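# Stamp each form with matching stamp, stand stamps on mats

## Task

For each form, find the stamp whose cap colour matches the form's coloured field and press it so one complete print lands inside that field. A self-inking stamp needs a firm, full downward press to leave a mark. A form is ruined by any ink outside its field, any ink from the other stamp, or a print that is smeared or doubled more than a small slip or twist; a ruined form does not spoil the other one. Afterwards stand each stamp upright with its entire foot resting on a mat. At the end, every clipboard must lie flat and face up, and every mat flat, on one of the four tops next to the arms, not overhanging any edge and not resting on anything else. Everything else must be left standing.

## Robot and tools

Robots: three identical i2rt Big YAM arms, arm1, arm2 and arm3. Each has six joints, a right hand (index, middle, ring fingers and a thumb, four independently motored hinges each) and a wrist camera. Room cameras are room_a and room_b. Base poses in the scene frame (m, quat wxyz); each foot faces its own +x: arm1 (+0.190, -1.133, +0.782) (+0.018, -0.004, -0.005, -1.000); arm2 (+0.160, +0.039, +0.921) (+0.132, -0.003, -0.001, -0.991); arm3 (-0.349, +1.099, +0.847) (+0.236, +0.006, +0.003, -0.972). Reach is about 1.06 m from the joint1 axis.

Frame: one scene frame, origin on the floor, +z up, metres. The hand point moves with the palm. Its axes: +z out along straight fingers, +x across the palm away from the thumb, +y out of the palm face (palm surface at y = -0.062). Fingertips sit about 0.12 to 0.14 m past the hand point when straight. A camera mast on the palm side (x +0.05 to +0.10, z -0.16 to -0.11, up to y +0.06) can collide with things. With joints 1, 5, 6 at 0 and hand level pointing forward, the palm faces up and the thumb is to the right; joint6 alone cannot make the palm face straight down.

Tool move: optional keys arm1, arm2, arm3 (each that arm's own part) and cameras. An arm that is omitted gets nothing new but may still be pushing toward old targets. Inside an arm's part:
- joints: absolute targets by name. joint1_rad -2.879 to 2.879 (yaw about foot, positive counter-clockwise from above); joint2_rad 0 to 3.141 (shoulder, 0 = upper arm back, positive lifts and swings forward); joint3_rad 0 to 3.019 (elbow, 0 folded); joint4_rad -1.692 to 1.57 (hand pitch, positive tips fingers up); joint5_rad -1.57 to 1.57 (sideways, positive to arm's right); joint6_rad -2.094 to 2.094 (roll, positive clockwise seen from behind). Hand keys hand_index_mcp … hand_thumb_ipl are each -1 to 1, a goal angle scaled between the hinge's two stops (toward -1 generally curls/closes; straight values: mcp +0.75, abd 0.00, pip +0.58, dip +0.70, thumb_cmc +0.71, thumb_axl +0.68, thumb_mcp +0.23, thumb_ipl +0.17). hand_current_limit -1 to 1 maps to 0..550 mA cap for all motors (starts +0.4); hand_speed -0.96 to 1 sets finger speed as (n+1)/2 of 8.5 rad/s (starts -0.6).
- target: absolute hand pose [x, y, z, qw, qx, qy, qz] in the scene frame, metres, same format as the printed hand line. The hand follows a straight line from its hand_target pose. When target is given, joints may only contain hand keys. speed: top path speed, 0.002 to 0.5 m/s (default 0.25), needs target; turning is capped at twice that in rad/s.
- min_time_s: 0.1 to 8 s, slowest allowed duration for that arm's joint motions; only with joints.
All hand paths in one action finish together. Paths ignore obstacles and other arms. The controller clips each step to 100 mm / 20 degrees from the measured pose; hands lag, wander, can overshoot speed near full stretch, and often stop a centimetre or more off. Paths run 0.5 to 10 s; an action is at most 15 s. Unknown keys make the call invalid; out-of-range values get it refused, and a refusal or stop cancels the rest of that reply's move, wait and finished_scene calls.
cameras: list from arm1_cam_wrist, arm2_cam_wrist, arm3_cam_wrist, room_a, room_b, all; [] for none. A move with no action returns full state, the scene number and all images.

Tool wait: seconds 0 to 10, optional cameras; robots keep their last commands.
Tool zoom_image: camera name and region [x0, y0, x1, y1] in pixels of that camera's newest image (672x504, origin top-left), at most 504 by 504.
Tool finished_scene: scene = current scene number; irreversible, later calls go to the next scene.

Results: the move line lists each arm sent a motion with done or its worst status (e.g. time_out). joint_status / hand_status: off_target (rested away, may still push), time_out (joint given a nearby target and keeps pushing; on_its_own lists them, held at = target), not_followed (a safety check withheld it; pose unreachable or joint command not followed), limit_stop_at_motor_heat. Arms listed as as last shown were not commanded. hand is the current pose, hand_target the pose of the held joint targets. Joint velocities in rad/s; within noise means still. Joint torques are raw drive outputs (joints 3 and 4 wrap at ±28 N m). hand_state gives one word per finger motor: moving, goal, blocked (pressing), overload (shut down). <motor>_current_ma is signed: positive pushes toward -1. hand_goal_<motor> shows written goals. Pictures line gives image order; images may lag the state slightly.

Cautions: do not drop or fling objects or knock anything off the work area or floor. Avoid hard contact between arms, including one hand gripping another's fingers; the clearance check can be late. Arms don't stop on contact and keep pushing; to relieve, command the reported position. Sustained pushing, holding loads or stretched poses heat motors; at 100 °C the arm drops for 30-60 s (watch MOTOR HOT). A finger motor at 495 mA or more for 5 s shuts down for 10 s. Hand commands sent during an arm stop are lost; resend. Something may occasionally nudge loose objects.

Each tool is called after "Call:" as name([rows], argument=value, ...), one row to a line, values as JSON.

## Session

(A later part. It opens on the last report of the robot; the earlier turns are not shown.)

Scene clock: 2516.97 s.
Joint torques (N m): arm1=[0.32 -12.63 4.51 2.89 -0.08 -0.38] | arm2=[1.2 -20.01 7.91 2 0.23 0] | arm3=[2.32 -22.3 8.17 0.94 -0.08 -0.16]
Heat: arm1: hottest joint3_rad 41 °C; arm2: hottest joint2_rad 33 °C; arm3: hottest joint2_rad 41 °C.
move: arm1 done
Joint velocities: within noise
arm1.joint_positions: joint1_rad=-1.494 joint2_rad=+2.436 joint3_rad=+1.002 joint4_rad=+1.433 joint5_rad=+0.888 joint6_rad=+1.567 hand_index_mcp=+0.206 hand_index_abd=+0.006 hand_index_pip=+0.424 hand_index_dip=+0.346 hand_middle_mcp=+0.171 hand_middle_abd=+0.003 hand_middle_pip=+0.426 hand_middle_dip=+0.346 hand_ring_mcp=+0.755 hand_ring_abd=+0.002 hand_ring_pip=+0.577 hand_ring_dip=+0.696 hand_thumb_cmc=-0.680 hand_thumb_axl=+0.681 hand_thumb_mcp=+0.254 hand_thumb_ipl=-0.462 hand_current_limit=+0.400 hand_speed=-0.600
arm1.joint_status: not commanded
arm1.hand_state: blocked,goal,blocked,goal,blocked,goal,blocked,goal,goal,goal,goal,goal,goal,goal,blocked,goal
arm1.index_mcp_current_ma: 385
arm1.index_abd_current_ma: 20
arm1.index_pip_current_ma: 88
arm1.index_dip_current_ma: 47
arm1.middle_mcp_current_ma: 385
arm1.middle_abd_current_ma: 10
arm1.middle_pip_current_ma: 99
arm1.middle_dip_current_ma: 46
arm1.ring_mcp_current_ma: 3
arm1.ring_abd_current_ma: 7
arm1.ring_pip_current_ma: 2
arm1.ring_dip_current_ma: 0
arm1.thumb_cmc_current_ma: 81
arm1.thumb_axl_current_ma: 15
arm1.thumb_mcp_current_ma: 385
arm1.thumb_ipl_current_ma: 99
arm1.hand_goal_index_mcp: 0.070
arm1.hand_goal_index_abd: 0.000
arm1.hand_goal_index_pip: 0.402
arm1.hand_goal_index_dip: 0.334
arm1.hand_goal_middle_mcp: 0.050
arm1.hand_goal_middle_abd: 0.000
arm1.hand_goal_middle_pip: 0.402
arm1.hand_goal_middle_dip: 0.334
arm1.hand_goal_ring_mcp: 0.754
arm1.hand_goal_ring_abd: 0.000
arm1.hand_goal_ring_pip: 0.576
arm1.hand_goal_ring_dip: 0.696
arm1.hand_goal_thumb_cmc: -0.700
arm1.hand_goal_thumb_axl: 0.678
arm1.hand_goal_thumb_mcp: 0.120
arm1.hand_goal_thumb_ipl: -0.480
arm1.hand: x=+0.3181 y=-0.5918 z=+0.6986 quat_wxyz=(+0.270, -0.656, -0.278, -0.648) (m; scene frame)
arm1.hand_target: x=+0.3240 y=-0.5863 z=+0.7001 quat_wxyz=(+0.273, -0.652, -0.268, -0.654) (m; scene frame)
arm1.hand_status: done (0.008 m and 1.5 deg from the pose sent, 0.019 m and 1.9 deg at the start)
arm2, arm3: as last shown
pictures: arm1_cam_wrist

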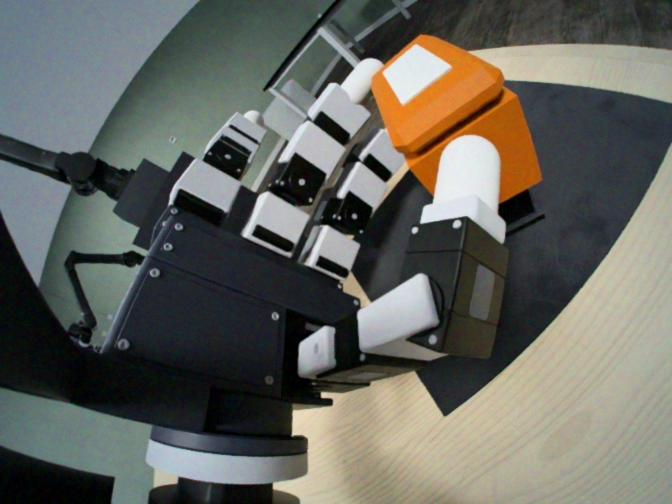

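Call:
move(arm1={"target": [0.3240, -0.586, 0.696, 0.2736, -0.652, -0.2676, -0.6543], "speed": 0.03}, cameras=[])

Call:
move(arm1={"joints": {"hand_index_mcp": 0.15, "hand_middle_mcp": 0.13, "hand_thumb_mcp": 0.21}}, cameras=[])

Call:
move(arm1={"joints": {"hand_index_mcp": 0.25, "hand_middle_mcp": 0.22, "hand_thumb_mcp": 0.30}}, cameras=["arm1_cam_wrist"])

Call:
move(arm1={"joints": {"hand_index_mcp": 0.438, "hand_middle_mcp": 0.438, "hand_thumb_mcp": 0.506}}, cameras=["arm1_cam_wrist"])

Scene clock: 2523.10 s.
Joint torques (N m): arm1=[0.32 -12.34 4.44 2.82 -0.11 -0.36] | arm2=[1.2 -20.07 7.91 2 0.23 0.01] | arm3=[2.32 -22.36 8.18 0.95 -0.08 -0.16]
Heat: arm1: hottest joint3_rad 40 °C; arm2: hottest joint2_rad 33 °C; arm3: hottest joint2_rad 41 °C.
move: arm1 done
Joint velocities: within noise
arm1.joint_positions: joint1_rad=-1.494 joint2_rad=+2.441 joint3_rad=+1.008 joint4_rad=+1.441 joint5_rad=+0.888 joint6_rad=+1.565 hand_index_mcp=+0.200 hand_index_abd=+0.006 hand_index_pip=+0.424 hand_index_dip=+0.347 hand_middle_mcp=+0.171 hand_middle_abd=+0.003 hand_middle_pip=+0.426 hand_middle_dip=+0.346 hand_ring_mcp=+0.755 hand_ring_abd=+0.002 hand_ring_pip=+0.577 hand_ring_dip=+0.696 hand_thumb_cmc=-0.687 hand_thumb_axl=+0.680 hand_thumb_mcp=+0.254 hand_thumb_ipl=-0.459 hand_current_limit=+0.400 hand_speed=-0.600
arm1.joint_status: not commanded
arm1.hand_state: blocked,goal,blocked,goal,blocked,goal,blocked,goal,goal,goal,goal,goal,goal,goal,blocked,blocked
arm1.index_mcp_current_ma: 385
arm1.index_abd_current_ma: 20
arm1.index_pip_current_ma: 91
arm1.index_dip_current_ma: 51
arm1.middle_mcp_current_ma: 385
arm1.middle_abd_current_ma: 8
arm1.middle_pip_current_ma: 99
arm1.middle_dip_current_ma: 46
arm1.ring_mcp_current_ma: 3
arm1.ring_abd_current_ma: 7
arm1.ring_pip_current_ma: 2
arm1.ring_dip_current_ma: 0
arm1.thumb_cmc_current_ma: 51
arm1.thumb_axl_current_ma: 6
arm1.thumb_mcp_current_ma: 385
arm1.thumb_ipl_current_ma: 117
arm1.hand_goal_index_mcp: 0.070
arm1.hand_goal_index_abd: 0.000
arm1.hand_goal_index_pip: 0.402
arm1.hand_goal_index_dip: 0.334
arm1.hand_goal_middle_mcp: 0.050
arm1.hand_goal_middle_abd: 0.000
arm1.hand_goal_middle_pip: 0.402
arm1.hand_goal_middle_dip: 0.334
arm1.hand_goal_ring_mcp: 0.754
arm1.hand_goal_ring_abd: 0.000
arm1.hand_goal_ring_pip: 0.576
arm1.hand_goal_ring_dip: 0.696
arm1.hand_goal_thumb_cmc: -0.700
arm1.hand_goal_thumb_axl: 0.678
arm1.hand_goal_thumb_mcp: 0.120
arm1.hand_goal_thumb_ipl: -0.480
arm1.hand: x=+0.3180 y=-0.5903 z=+0.6979 quat_wxyz=(+0.272, -0.654, -0.276, -0.649) (m; scene frame)
arm1.hand_target: x=+0.3240 y=-0.5862 z=+0.6961 quat_wxyz=(+0.274, -0.652, -0.268, -0.654) (m; scene frame)
arm1.hand_status: done (0.008 m and 1.1 deg from the pose sent, 0.009 m and 1.5 deg at the start)
arm2, arm3: as last shown
pictures: none
No camera images: "cameras" was empty.

Scene clock: 2523.53 s.
Joint torques (N m): arm1=[0.32 -12.34 4.42 2.84 -0.1 -0.36] | arm2=[1.2 -20.01 7.91 1.99 0.23 0.01] | arm3=[2.43 -22.36 8.25 0.95 -0.08 -0.17]
Heat: arm1: hottest joint3_rad 40 °C; arm2: hottest joint2_rad 33 °C; arm3: hottest joint2_rad 41 °C.
move: arm1 off_target
Joint velocities: within noise
arm1.joint_positions: joint1_rad=-1.494 joint2_rad=+2.441 joint3_rad=+1.008 joint4_rad=+1.441 joint5_rad=+0.888 joint6_rad=+1.565 hand_index_mcp=+0.200 hand_index_abd=+0.006 hand_index_pip=+0.424 hand_index_dip=+0.347 hand_middle_mcp=+0.172 hand_middle_abd=+0.003 hand_middle_pip=+0.426 hand_middle_dip=+0.346 hand_ring_mcp=+0.755 hand_ring_abd=+0.002 hand_ring_pip=+0.577 hand_ring_dip=+0.696 hand_thumb_cmc=-0.687 hand_thumb_axl=+0.680 hand_thumb_mcp=+0.257 hand_thumb_ipl=-0.459 hand_current_limit=+0.400 hand_speed=-0.600
arm1.joint_status: hand_index_mcp off_target (ended at +0.200, target +0.150); hand_middle_mcp off_target (ended at +0.172, target +0.130); hand_thumb_mcp off_target (ended at +0.257, target +0.210)
arm1.hand_state: blocked,goal,blocked,goal,blocked,goal,blocked,goal,goal,goal,goal,goal,goal,goal,blocked,blocked
arm1.index_mcp_current_ma: 232
arm1.index_abd_current_ma: 20
arm1.index_pip_current_ma: 91
arm1.index_dip_current_ma: 51
arm1.middle_mcp_current_ma: 192
arm1.middle_abd_current_ma: 8
arm1.middle_pip_current_ma: 99
arm1.middle_dip_current_ma: 46
arm1.ring_mcp_current_ma: 3
arm1.ring_abd_current_ma: 7
arm1.ring_pip_current_ma: 2
arm1.ring_dip_current_ma: 0
arm1.thumb_cmc_current_ma: 51
arm1.thumb_axl_current_ma: 6
arm1.thumb_mcp_current_ma: 268
arm1.thumb_ipl_current_ma: 117
arm1.hand_goal_index_mcp: 0.150
arm1.hand_goal_index_abd: 0.000
arm1.hand_goal_index_pip: 0.402
arm1.hand_goal_index_dip: 0.334
arm1.hand_goal_middle_mcp: 0.130
arm1.hand_goal_middle_abd: 0.000
arm1.hand_goal_middle_pip: 0.402
arm1.hand_goal_middle_dip: 0.334
arm1.hand_goal_ring_mcp: 0.754
arm1.hand_goal_ring_abd: 0.000
arm1.hand_goal_ring_pip: 0.576
arm1.hand_goal_ring_dip: 0.696
arm1.hand_goal_thumb_cmc: -0.700
arm1.hand_goal_thumb_axl: 0.678
arm1.hand_goal_thumb_mcp: 0.210
arm1.hand_goal_thumb_ipl: -0.480
arm1.hand: x=+0.3180 y=-0.5901 z=+0.6980 quat_wxyz=(+0.273, -0.654, -0.275, -0.649) (m; scene frame)
arm1.hand_target: x=+0.3240 y=-0.5862 z=+0.6962 quat_wxyz=(+0.274, -0.652, -0.267, -0.654) (m; scene frame)
arm1.hand_status: not commanded
arm2: as last shown
arm3.joint_positions: joint1_rad=+0.392 joint2_rad=+1.984 joint3_rad=+1.233 joint4_rad=+0.833 joint5_rad=+1.046 joint6_rad=+1.410 hand_index_mcp=+0.449 hand_index_abd=+0.009 hand_index_pip=+0.405 hand_index_dip=+0.336 hand_middle_mcp=+0.449 hand_middle_abd=+0.010 hand_middle_pip=+0.405 hand_middle_dip=+0.336 hand_ring_mcp=+0.754 hand_ring_abd=+0.002 hand_ring_pip=+0.577 hand_ring_dip=+0.696 hand_thumb_cmc=+0.712 hand_thumb_axl=+0.679 hand_thumb_mcp=+0.228 hand_thumb_ipl=+0.166 hand_current_limit=+0.400 hand_speed=-0.600
arm3.joint_status: not commanded
arm3.hand_state: goal,goal,goal,goal,goal,goal,goal,goal,goal,goal,goal,goal,goal,goal,goal,goal
arm3.index_mcp_current_ma: 0
arm3.index_abd_current_ma: 5
arm3.index_pip_current_ma: 1
arm3.index_dip_current_ma: 1
arm3.middle_mcp_current_ma: 0
arm3.middle_abd_current_ma: 6
arm3.middle_pip_current_ma: 1
arm3.middle_dip_current_ma: 1
arm3.ring_mcp_current_ma: 0
arm3.ring_abd_current_ma: 0
arm3.ring_pip_current_ma: 0
arm3.ring_dip_current_ma: 0
arm3.thumb_cmc_current_ma: 0
arm3.thumb_axl_current_ma: 0
arm3.thumb_mcp_current_ma: 1
arm3.thumb_ipl_current_ma: -1
arm3.hand_goal_index_mcp: 0.450
arm3.hand_goal_index_abd: 0.000
arm3.hand_goal_index_pip: 0.402
arm3.hand_goal_index_dip: 0.334
arm3.hand_goal_middle_mcp: 0.450
arm3.hand_goal_middle_abd: 0.000
arm3.hand_goal_middle_pip: 0.402
arm3.hand_goal_middle_dip: 0.334
arm3.hand_goal_ring_mcp: 0.754
arm3.hand_goal_ring_abd: 0.000
arm3.hand_goal_ring_pip: 0.576
arm3.hand_goal_ring_dip: 0.696
arm3.hand_goal_thumb_cmc: 0.714
arm3.hand_goal_thumb_axl: 0.678
arm3.hand_goal_thumb_mcp: 0.226
arm3.hand_goal_thumb_ipl: 0.168
arm3.hand: x=-0.8879 y=+0.7646 z=+1.0260 quat_wxyz=(+0.711, -0.027, -0.695, -0.100) (m; scene frame)
arm3.hand_target: x=-0.8878 y=+0.7571 z=+1.0436 quat_wxyz=(+0.718, -0.036, -0.689, -0.086) (m; scene frame)
arm3.hand_status: not commanded
pictures: none
No camera images: "cameras" was empty.

Scene clock: 2524.07 s.
Joint torques (N m): arm1=[0.32 -12.45 4.27 2.84 -0.08 -0.36] | arm2=[1.2 -20.01 7.91 1.99 0.23 0] | arm3=[2.37 -22.3 8.18 0.92 -0.08 -0.16]
Heat: arm1: hottest joint3_rad 40 °C; arm2: hottest joint2_rad 33 °C; arm3: hottest joint2_rad 41 °C.
move: arm1 done
Joint velocities: within noise
arm1.joint_positions: joint1_rad=-1.494 joint2_rad=+2.443 joint3_rad=+1.010 joint4_rad=+1.441 joint5_rad=+0.887 joint6_rad=+1.565 hand_index_mcp=+0.249 hand_index_abd=+0.006 hand_index_pip=+0.405 hand_index_dip=+0.337 hand_middle_mcp=+0.219 hand_middle_abd=+0.003 hand_middle_pip=+0.405 hand_middle_dip=+0.337 hand_ring_mcp=+0.755 hand_ring_abd=+0.002 hand_ring_pip=+0.577 hand_ring_dip=+0.696 hand_thumb_cmc=-0.687 hand_thumb_axl=+0.680 hand_thumb_mcp=+0.298 hand_thumb_ipl=-0.478 hand_current_limit=+0.400 hand_speed=-0.600
arm1.joint_status: all done
arm1.hand_state: goal,goal,goal,goal,goal,goal,goal,goal,goal,goal,goal,goal,goal,goal,goal,goal
arm1.index_mcp_current_ma: -5
arm1.index_abd_current_ma: 20
arm1.index_pip_current_ma: 11
arm1.index_dip_current_ma: 11
arm1.middle_mcp_current_ma: -4
arm1.middle_abd_current_ma: 8
arm1.middle_pip_current_ma: 11
arm1.middle_dip_current_ma: 9
arm1.ring_mcp_current_ma: 3
arm1.ring_abd_current_ma: 7
arm1.ring_pip_current_ma: 2
arm1.ring_dip_current_ma: 0
arm1.thumb_cmc_current_ma: 51
arm1.thumb_axl_current_ma: 6
arm1.thumb_mcp_current_ma: -8
arm1.thumb_ipl_current_ma: 9
arm1.hand_goal_index_mcp: 0.250
arm1.hand_goal_index_abd: 0.000
arm1.hand_goal_index_pip: 0.402
arm1.hand_goal_index_dip: 0.334
arm1.hand_goal_middle_mcp: 0.220
arm1.hand_goal_middle_abd: 0.000
arm1.hand_goal_middle_pip: 0.402
arm1.hand_goal_middle_dip: 0.334
arm1.hand_goal_ring_mcp: 0.754
arm1.hand_goal_ring_abd: 0.000
arm1.hand_goal_ring_pip: 0.576
arm1.hand_goal_ring_dip: 0.696
arm1.hand_goal_thumb_cmc: -0.700
arm1.hand_goal_thumb_axl: 0.678
arm1.hand_goal_thumb_mcp: 0.300
arm1.hand_goal_thumb_ipl: -0.480
arm1.hand: x=+0.3179 y=-0.5895 z=+0.6977 quat_wxyz=(+0.273, -0.654, -0.275, -0.649) (m; scene frame)
arm1.hand_target: x=+0.3240 y=-0.5862 z=+0.6961 quat_wxyz=(+0.274, -0.652, -0.268, -0.654) (m; scene frame)
arm1.hand_status: not commanded
arm2, arm3: as last shown
pictures: arm1_cam_wrist

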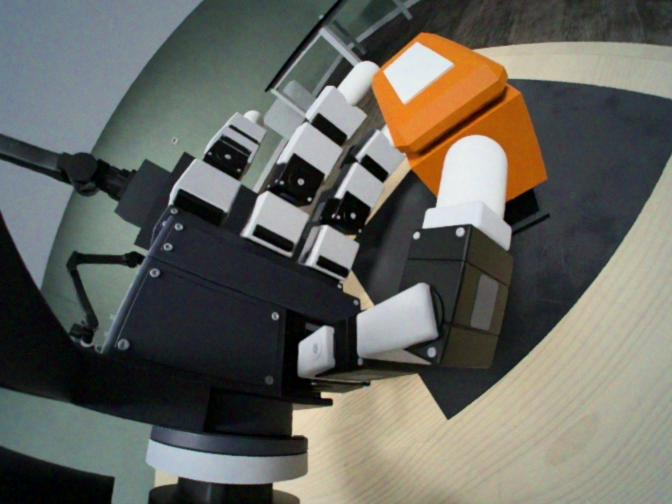

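Scene clock: 2524.70 s.
Joint torques (N m): arm1=[0.32 -12.4 4.31 2.85 -0.07 -0.33] | arm2=[1.2 -20.01 7.91 2 0.23 0] | arm3=[2.37 -22.36 8.2 0.95 -0.08 -0.16]
Heat: arm1: hottest joint3_rad 40 °C; arm2: hottest joint2_rad 33 °C; arm3: hottest joint2_rad 41 °C.
move: arm1 done
Joint velocities: within noise
arm1.joint_positions: joint1_rad=-1.494 joint2_rad=+2.443 joint3_rad=+1.010 joint4_rad=+1.441 joint5_rad=+0.887 joint6_rad=+1.565 hand_index_mcp=+0.436 hand_index_abd=+0.006 hand_index_pip=+0.405 hand_index_dip=+0.337 hand_middle_mcp=+0.436 hand_middle_abd=+0.003 hand_middle_pip=+0.405 hand_middle_dip=+0.337 hand_ring_mcp=+0.755 hand_ring_abd=+0.002 hand_ring_pip=+0.577 hand_ring_dip=+0.696 hand_thumb_cmc=-0.687 hand_thumb_axl=+0.679 hand_thumb_mcp=+0.504 hand_thumb_ipl=-0.478 hand_current_limit=+0.400 hand_speed=-0.600
arm1.joint_status: all done
arm1.hand_state: goal,goal,goal,goal,goal,goal,goal,goal,goal,goal,goal,goal,goal,goal,goal,goal
arm1.index_mcp_current_ma: -7
arm1.index_abd_current_ma: 20
arm1.index_pip_current_ma: 9
arm1.index_dip_current_ma: 10
arm1.middle_mcp_current_ma: -7
arm1.middle_abd_current_ma: 8
arm1.middle_pip_current_ma: 9
arm1.middle_dip_current_ma: 9
arm1.ring_mcp_current_ma: 3
arm1.ring_abd_current_ma: 7
arm1.ring_pip_current_ma: 2
arm1.ring_dip_current_ma: 0
arm1.thumb_cmc_current_ma: 51
arm1.thumb_axl_current_ma: 5
arm1.thumb_mcp_current_ma: -10
arm1.thumb_ipl_current_ma: 8
arm1.hand_goal_index_mcp: 0.438
arm1.hand_goal_index_abd: 0.000
arm1.hand_goal_index_pip: 0.402
arm1.hand_goal_index_dip: 0.334
arm1.hand_goal_middle_mcp: 0.438
arm1.hand_goal_middle_abd: 0.000
arm1.hand_goal_middle_pip: 0.402
arm1.hand_goal_middle_dip: 0.334
arm1.hand_goal_ring_mcp: 0.754
arm1.hand_goal_ring_abd: 0.000
arm1.hand_goal_ring_pip: 0.576
arm1.hand_goal_ring_dip: 0.696
arm1.hand_goal_thumb_cmc: -0.700
arm1.hand_goal_thumb_axl: 0.678
arm1.hand_goal_thumb_mcp: 0.506
arm1.hand_goal_thumb_ipl: -0.480
arm1.hand: x=+0.3178 y=-0.5894 z=+0.6977 quat_wxyz=(+0.273, -0.654, -0.275, -0.649) (m; scene frame)
arm1.hand_target: x=+0.3240 y=-0.5862 z=+0.6961 quat_wxyz=(+0.274, -0.652, -0.268, -0.654) (m; scene frame)
arm1.hand_status: not commanded
arm2, arm3: as last shown
pictures: arm1_cam_wrist

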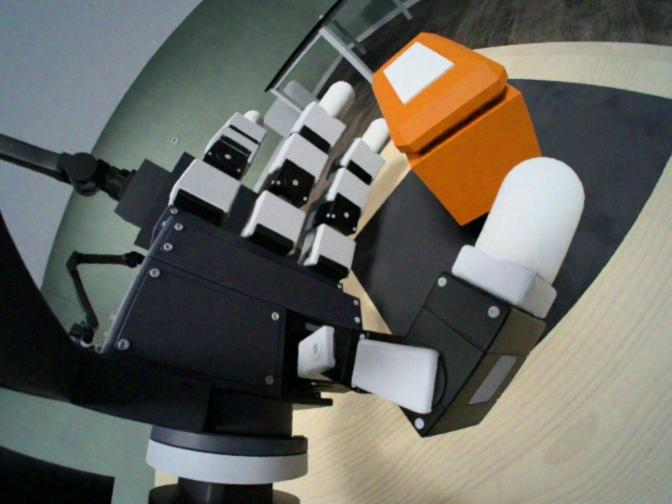

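Call:
move(arm1={"target": [0.3240, -0.588, 0.76, 0.2736, -0.652, -0.2676, -0.6543], "speed": 0.06}, cameras=[])

Call:
move(arm1={"target": [0.3200, -0.595, 1.0, 0.2736, -0.652, -0.2676, -0.6543], "speed": 0.2}, cameras=["arm1_cam_wrist", "room_a", "room_b"])

Scene clock: 2529.70 s.
Joint torques (N m): arm1=[0.44 -14.56 2.96 1.8 -0.02 -0.33] | arm2=[1.2 -20.01 7.9 1.99 0.23 0] | arm3=[2.37 -22.36 8.21 0.94 -0.08 -0.16]
Heat: arm1: hottest joint3_rad 39 °C; arm2: hottest joint2_rad 33 °C; arm3: hottest joint2_rad 41 °C.
move: arm1 done
Joint velocities: within noise
arm1.joint_positions: joint1_rad=-1.494 joint2_rad=+2.298 joint3_rad=+0.952 joint4_rad=+1.371 joint5_rad=+0.887 joint6_rad=+1.565 hand_index_mcp=+0.436 hand_index_abd=+0.006 hand_index_pip=+0.405 hand_index_dip=+0.337 hand_middle_mcp=+0.436 hand_middle_abd=+0.003 hand_middle_pip=+0.405 hand_middle_dip=+0.337 hand_ring_mcp=+0.755 hand_ring_abd=+0.002 hand_ring_pip=+0.577 hand_ring_dip=+0.696 hand_thumb_cmc=-0.687 hand_thumb_axl=+0.679 hand_thumb_mcp=+0.504 hand_thumb_ipl=-0.478 hand_current_limit=+0.400 hand_speed=-0.600
arm1.joint_status: not commanded
arm1.hand_state: goal,goal,goal,goal,goal,goal,goal,goal,goal,goal,goal,goal,goal,goal,goal,goal
arm1.index_mcp_current_ma: -7
arm1.index_abd_current_ma: 20
arm1.index_pip_current_ma: 9
arm1.index_dip_current_ma: 10
arm1.middle_mcp_current_ma: -7
arm1.middle_abd_current_ma: 8
arm1.middle_pip_current_ma: 9
arm1.middle_dip_current_ma: 9
arm1.ring_mcp_current_ma: 3
arm1.ring_abd_current_ma: 7
arm1.ring_pip_current_ma: 2
arm1.ring_dip_current_ma: 0
arm1.thumb_cmc_current_ma: 51
arm1.thumb_axl_current_ma: 5
arm1.thumb_mcp_current_ma: -9
arm1.thumb_ipl_current_ma: 8
arm1.hand_goal_index_mcp: 0.438
arm1.hand_goal_index_abd: 0.000
arm1.hand_goal_index_pip: 0.402
arm1.hand_goal_index_dip: 0.334
arm1.hand_goal_middle_mcp: 0.438
arm1.hand_goal_middle_abd: 0.000
arm1.hand_goal_middle_pip: 0.402
arm1.hand_goal_middle_dip: 0.334
arm1.hand_goal_ring_mcp: 0.754
arm1.hand_goal_ring_abd: 0.000
arm1.hand_goal_ring_pip: 0.576
arm1.hand_goal_ring_dip: 0.696
arm1.hand_goal_thumb_cmc: -0.700
arm1.hand_goal_thumb_axl: 0.678
arm1.hand_goal_thumb_mcp: 0.506
arm1.hand_goal_thumb_ipl: -0.480
arm1.hand: x=+0.3181 y=-0.5872 z=+0.7516 quat_wxyz=(+0.279, -0.653, -0.270, -0.651) (m; scene frame)
arm1.hand_target: x=+0.3240 y=-0.5880 z=+0.7599 quat_wxyz=(+0.274, -0.652, -0.268, -0.654) (m; scene frame)
arm1.hand_status: done (0.010 m and 0.7 deg from the pose sent, 0.063 m and 1.1 deg at the start)
arm2.joint_positions: joint1_rad=+0.189 joint2_rad=+1.726 joint3_rad=+0.999 joint4_rad=+0.581 joint5_rad=+1.351 joint6_rad=+1.590 hand_index_mcp=+0.437 hand_index_abd=+0.002 hand_index_pip=+0.404 hand_index_dip=+0.337 hand_middle_mcp=+0.437 hand_middle_abd=+0.002 hand_middle_pip=+0.405 hand_middle_dip=+0.336 hand_ring_mcp=+0.754 hand_ring_abd=+0.002 hand_ring_pip=+0.577 hand_ring_dip=+0.696 hand_thumb_cmc=+0.708 hand_thumb_axl=+0.680 hand_thumb_mcp=+0.228 hand_thumb_ipl=+0.166 hand_current_limit=+0.400 hand_speed=-0.600
arm2.joint_status: not commanded
arm2.hand_state: goal,goal,goal,goal,goal,goal,goal,goal,goal,goal,goal,goal,goal,goal,goal,goal
arm2.index_mcp_current_ma: -1
arm2.index_abd_current_ma: 2
arm2.index_pip_current_ma: 3
arm2.index_dip_current_ma: 4
arm2.middle_mcp_current_ma: -1
arm2.middle_abd_current_ma: 2
arm2.middle_pip_current_ma: 3
arm2.middle_dip_current_ma: 3
arm2.ring_mcp_current_ma: 0
arm2.ring_abd_current_ma: 3
arm2.ring_pip_current_ma: 1
arm2.ring_dip_current_ma: 0
arm2.thumb_cmc_current_ma: -2
arm2.thumb_axl_current_ma: 2
arm2.thumb_mcp_current_ma: 2
arm2.thumb_ipl_current_ma: -3
arm2.hand_goal_index_mcp: 0.438
arm2.hand_goal_index_abd: 0.000
arm2.hand_goal_index_pip: 0.402
arm2.hand_goal_index_dip: 0.334
arm2.hand_goal_middle_mcp: 0.438
arm2.hand_goal_middle_abd: 0.000
arm2.hand_goal_middle_pip: 0.402
arm2.hand_goal_middle_dip: 0.334
arm2.hand_goal_ring_mcp: 0.754
arm2.hand_goal_ring_abd: 0.000
arm2.hand_goal_ring_pip: 0.576
arm2.hand_goal_ring_dip: 0.696
arm2.hand_goal_thumb_cmc: 0.710
arm2.hand_goal_thumb_axl: 0.678
arm2.hand_goal_thumb_mcp: 0.226
arm2.hand_goal_thumb_ipl: 0.168
arm2.hand: x=-0.3331 y=+0.0074 z=+1.1361 quat_wxyz=(+0.609, -0.273, -0.664, -0.339) (m; scene frame)
arm2.hand_target: x=-0.3311 y=+0.0026 z=+1.1478 quat_wxyz=(+0.622, -0.286, -0.654, -0.321) (m; scene frame)
arm2.hand_status: not commanded
arm3: as last shown
pictures: none
No camera images: "cameras" was empty.

Scene clock: 2531.77 s.
Joint torques (N m): arm1=[1.38 -11.11 10.22 1.74 0.12 -0.21] | arm2=[1.2 -20.01 7.91 2 0.23 0] | arm3=[2.32 -22.42 8.23 0.98 -0.08 -0.16]
Heat: arm1: hottest joint3_rad 39 °C; arm2: hottest joint2_rad 33 °C; arm3: hottest joint2_rad 41 °C.
move: arm1 off_target
Joint velocities: within noise
arm1.joint_positions: joint1_rad=-1.494 joint2_rad=+1.663 joint3_rad=+0.873 joint4_rad=+0.787 joint5_rad=+0.899 joint6_rad=+1.553 hand_index_mcp=+0.436 hand_index_abd=+0.006 hand_index_pip=+0.405 hand_index_dip=+0.337 hand_middle_mcp=+0.436 hand_middle_abd=+0.003 hand_middle_pip=+0.405 hand_middle_dip=+0.337 hand_ring_mcp=+0.755 hand_ring_abd=+0.002 hand_ring_pip=+0.577 hand_ring_dip=+0.696 hand_thumb_cmc=-0.687 hand_thumb_axl=+0.679 hand_thumb_mcp=+0.504 hand_thumb_ipl=-0.478 hand_current_limit=+0.400 hand_speed=-0.600
arm1.joint_status: not commanded
arm1.hand_state: goal,goal,goal,goal,goal,goal,goal,goal,goal,goal,goal,goal,goal,goal,goal,goal
arm1.index_mcp_current_ma: -7
arm1.index_abd_current_ma: 20
arm1.index_pip_current_ma: 9
arm1.index_dip_current_ma: 10
arm1.middle_mcp_current_ma: -7
arm1.middle_abd_current_ma: 8
arm1.middle_pip_current_ma: 9
arm1.middle_dip_current_ma: 9
arm1.ring_mcp_current_ma: 3
arm1.ring_abd_current_ma: 7
arm1.ring_pip_current_ma: 2
arm1.ring_dip_current_ma: 0
arm1.thumb_cmc_current_ma: 51
arm1.thumb_axl_current_ma: 5
arm1.thumb_mcp_current_ma: -9
arm1.thumb_ipl_current_ma: 8
arm1.hand_goal_index_mcp: 0.438
arm1.hand_goal_index_abd: 0.000
arm1.hand_goal_index_pip: 0.402
arm1.hand_goal_index_dip: 0.334
arm1.hand_goal_middle_mcp: 0.438
arm1.hand_goal_middle_abd: 0.000
arm1.hand_goal_middle_pip: 0.402
arm1.hand_goal_middle_dip: 0.334
arm1.hand_goal_ring_mcp: 0.754
arm1.hand_goal_ring_abd: 0.000
arm1.hand_goal_ring_pip: 0.576
arm1.hand_goal_ring_dip: 0.696
arm1.hand_goal_thumb_cmc: -0.700
arm1.hand_goal_thumb_axl: 0.678
arm1.hand_goal_thumb_mcp: 0.506
arm1.hand_goal_thumb_ipl: -0.480
arm1.hand: x=+0.3228 y=-0.6037 z=+0.9839 quat_wxyz=(+0.261, -0.655, -0.280, -0.651) (m; scene frame)
arm1.hand_target: x=+0.3200 y=-0.5955 z=+1.0000 quat_wxyz=(+0.274, -0.652, -0.268, -0.654) (m; scene frame)
arm1.hand_status: off_target (0.018 m and 2.0 deg from the pose sent, 0.249 m and 0.7 deg at the start)
arm2, arm3: as last shown
pictures: arm1_cam_wrist, room_a, room_b

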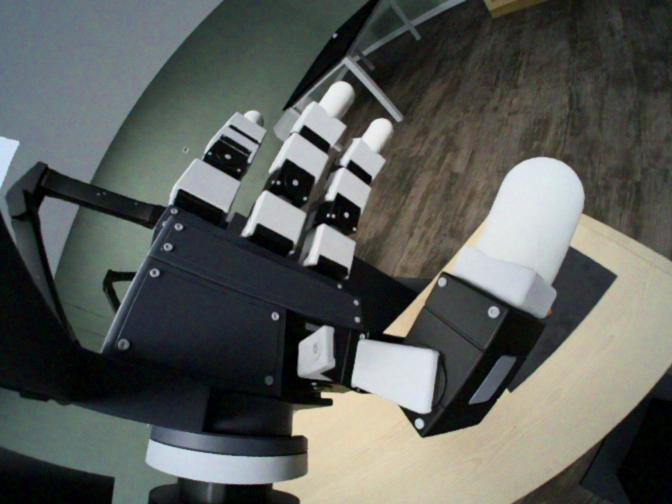

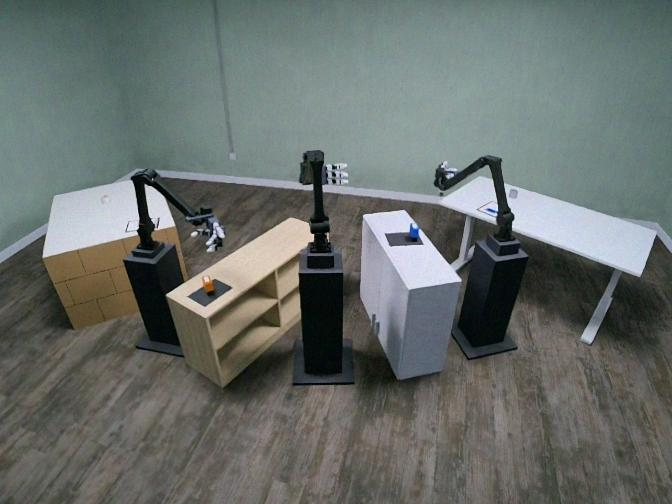

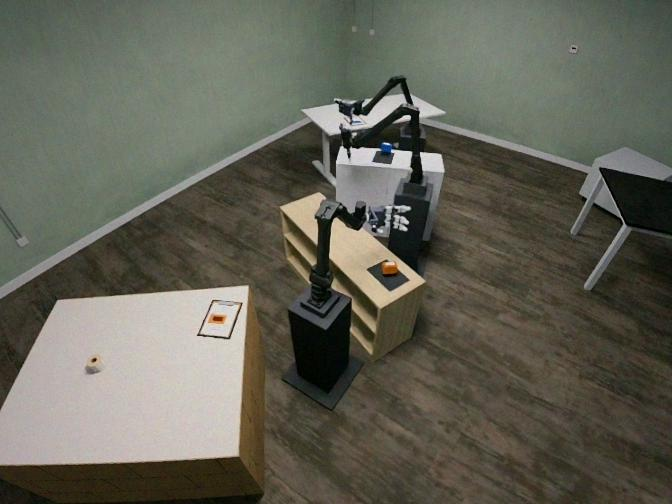

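Call:
zoom_image(camera="room_a", region=[180, 260, 250, 320])

Call:
zoom_image(camera="room_b", region=[185, 285, 255, 345])

Call:
zoom_image(camera="room_b", region=[330, 90, 460, 300])

Call:
zoom_image(camera="room_a", region=[370, 170, 540, 270])

Scaled by 7.200 from the camera's 672x504 image, which has a finer 960x720 frame.

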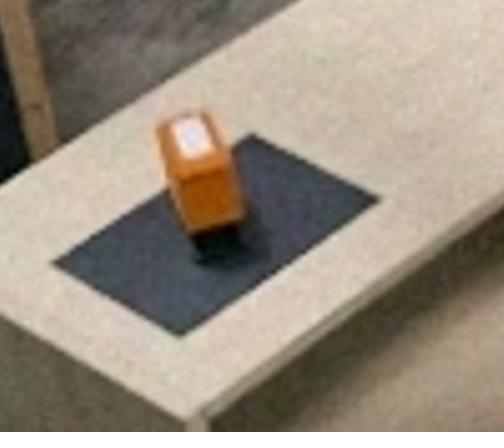

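Scaled by 7.200 from the camera's 672x504 image, which has a finer 960x720 frame.

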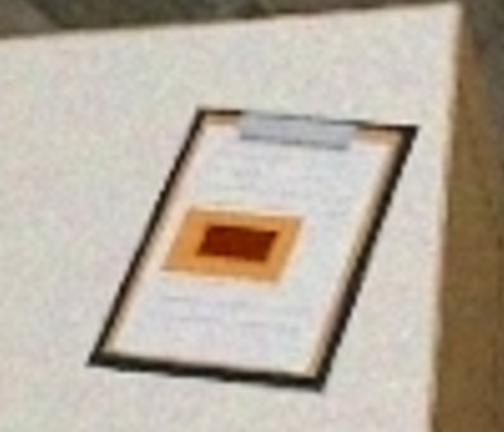

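Scaled by 2.400 from the camera's 672x504 image, which has a finer 960x720 frame.

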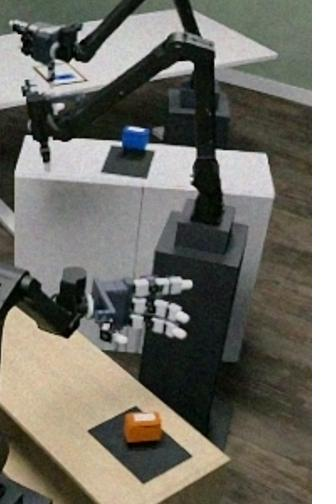

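Scaled by 2.965 from the camera's 672x504 image, which has a finer 960x720 frame.

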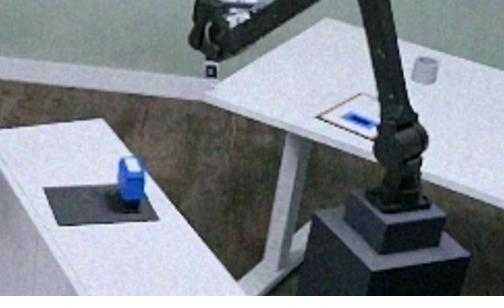

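Call:
zoom_image(camera="room_a", region=[380, 215, 430, 255])

Call:
zoom_image(camera="room_b", region=[365, 135, 405, 170])

Scaled by 10.080 from the camera's 672x504 image, which has a finer 960x720 frame.

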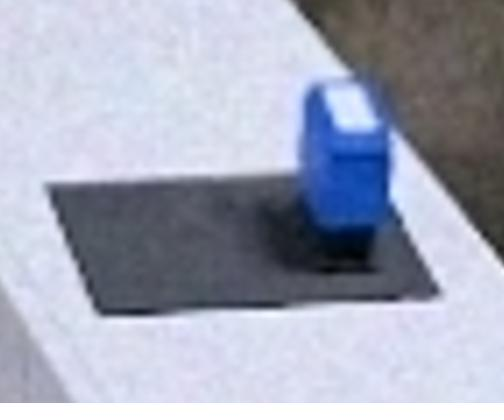

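Scaled by 12.600 from the camera's 672x504 image, which has a finer 960x720 frame.

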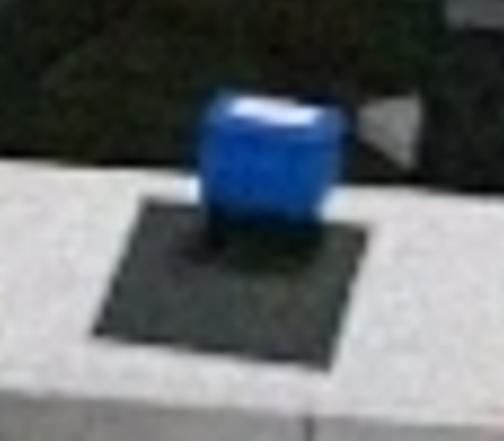

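Call:
finished_scene(scene=1)

The scene is finished: the task was done.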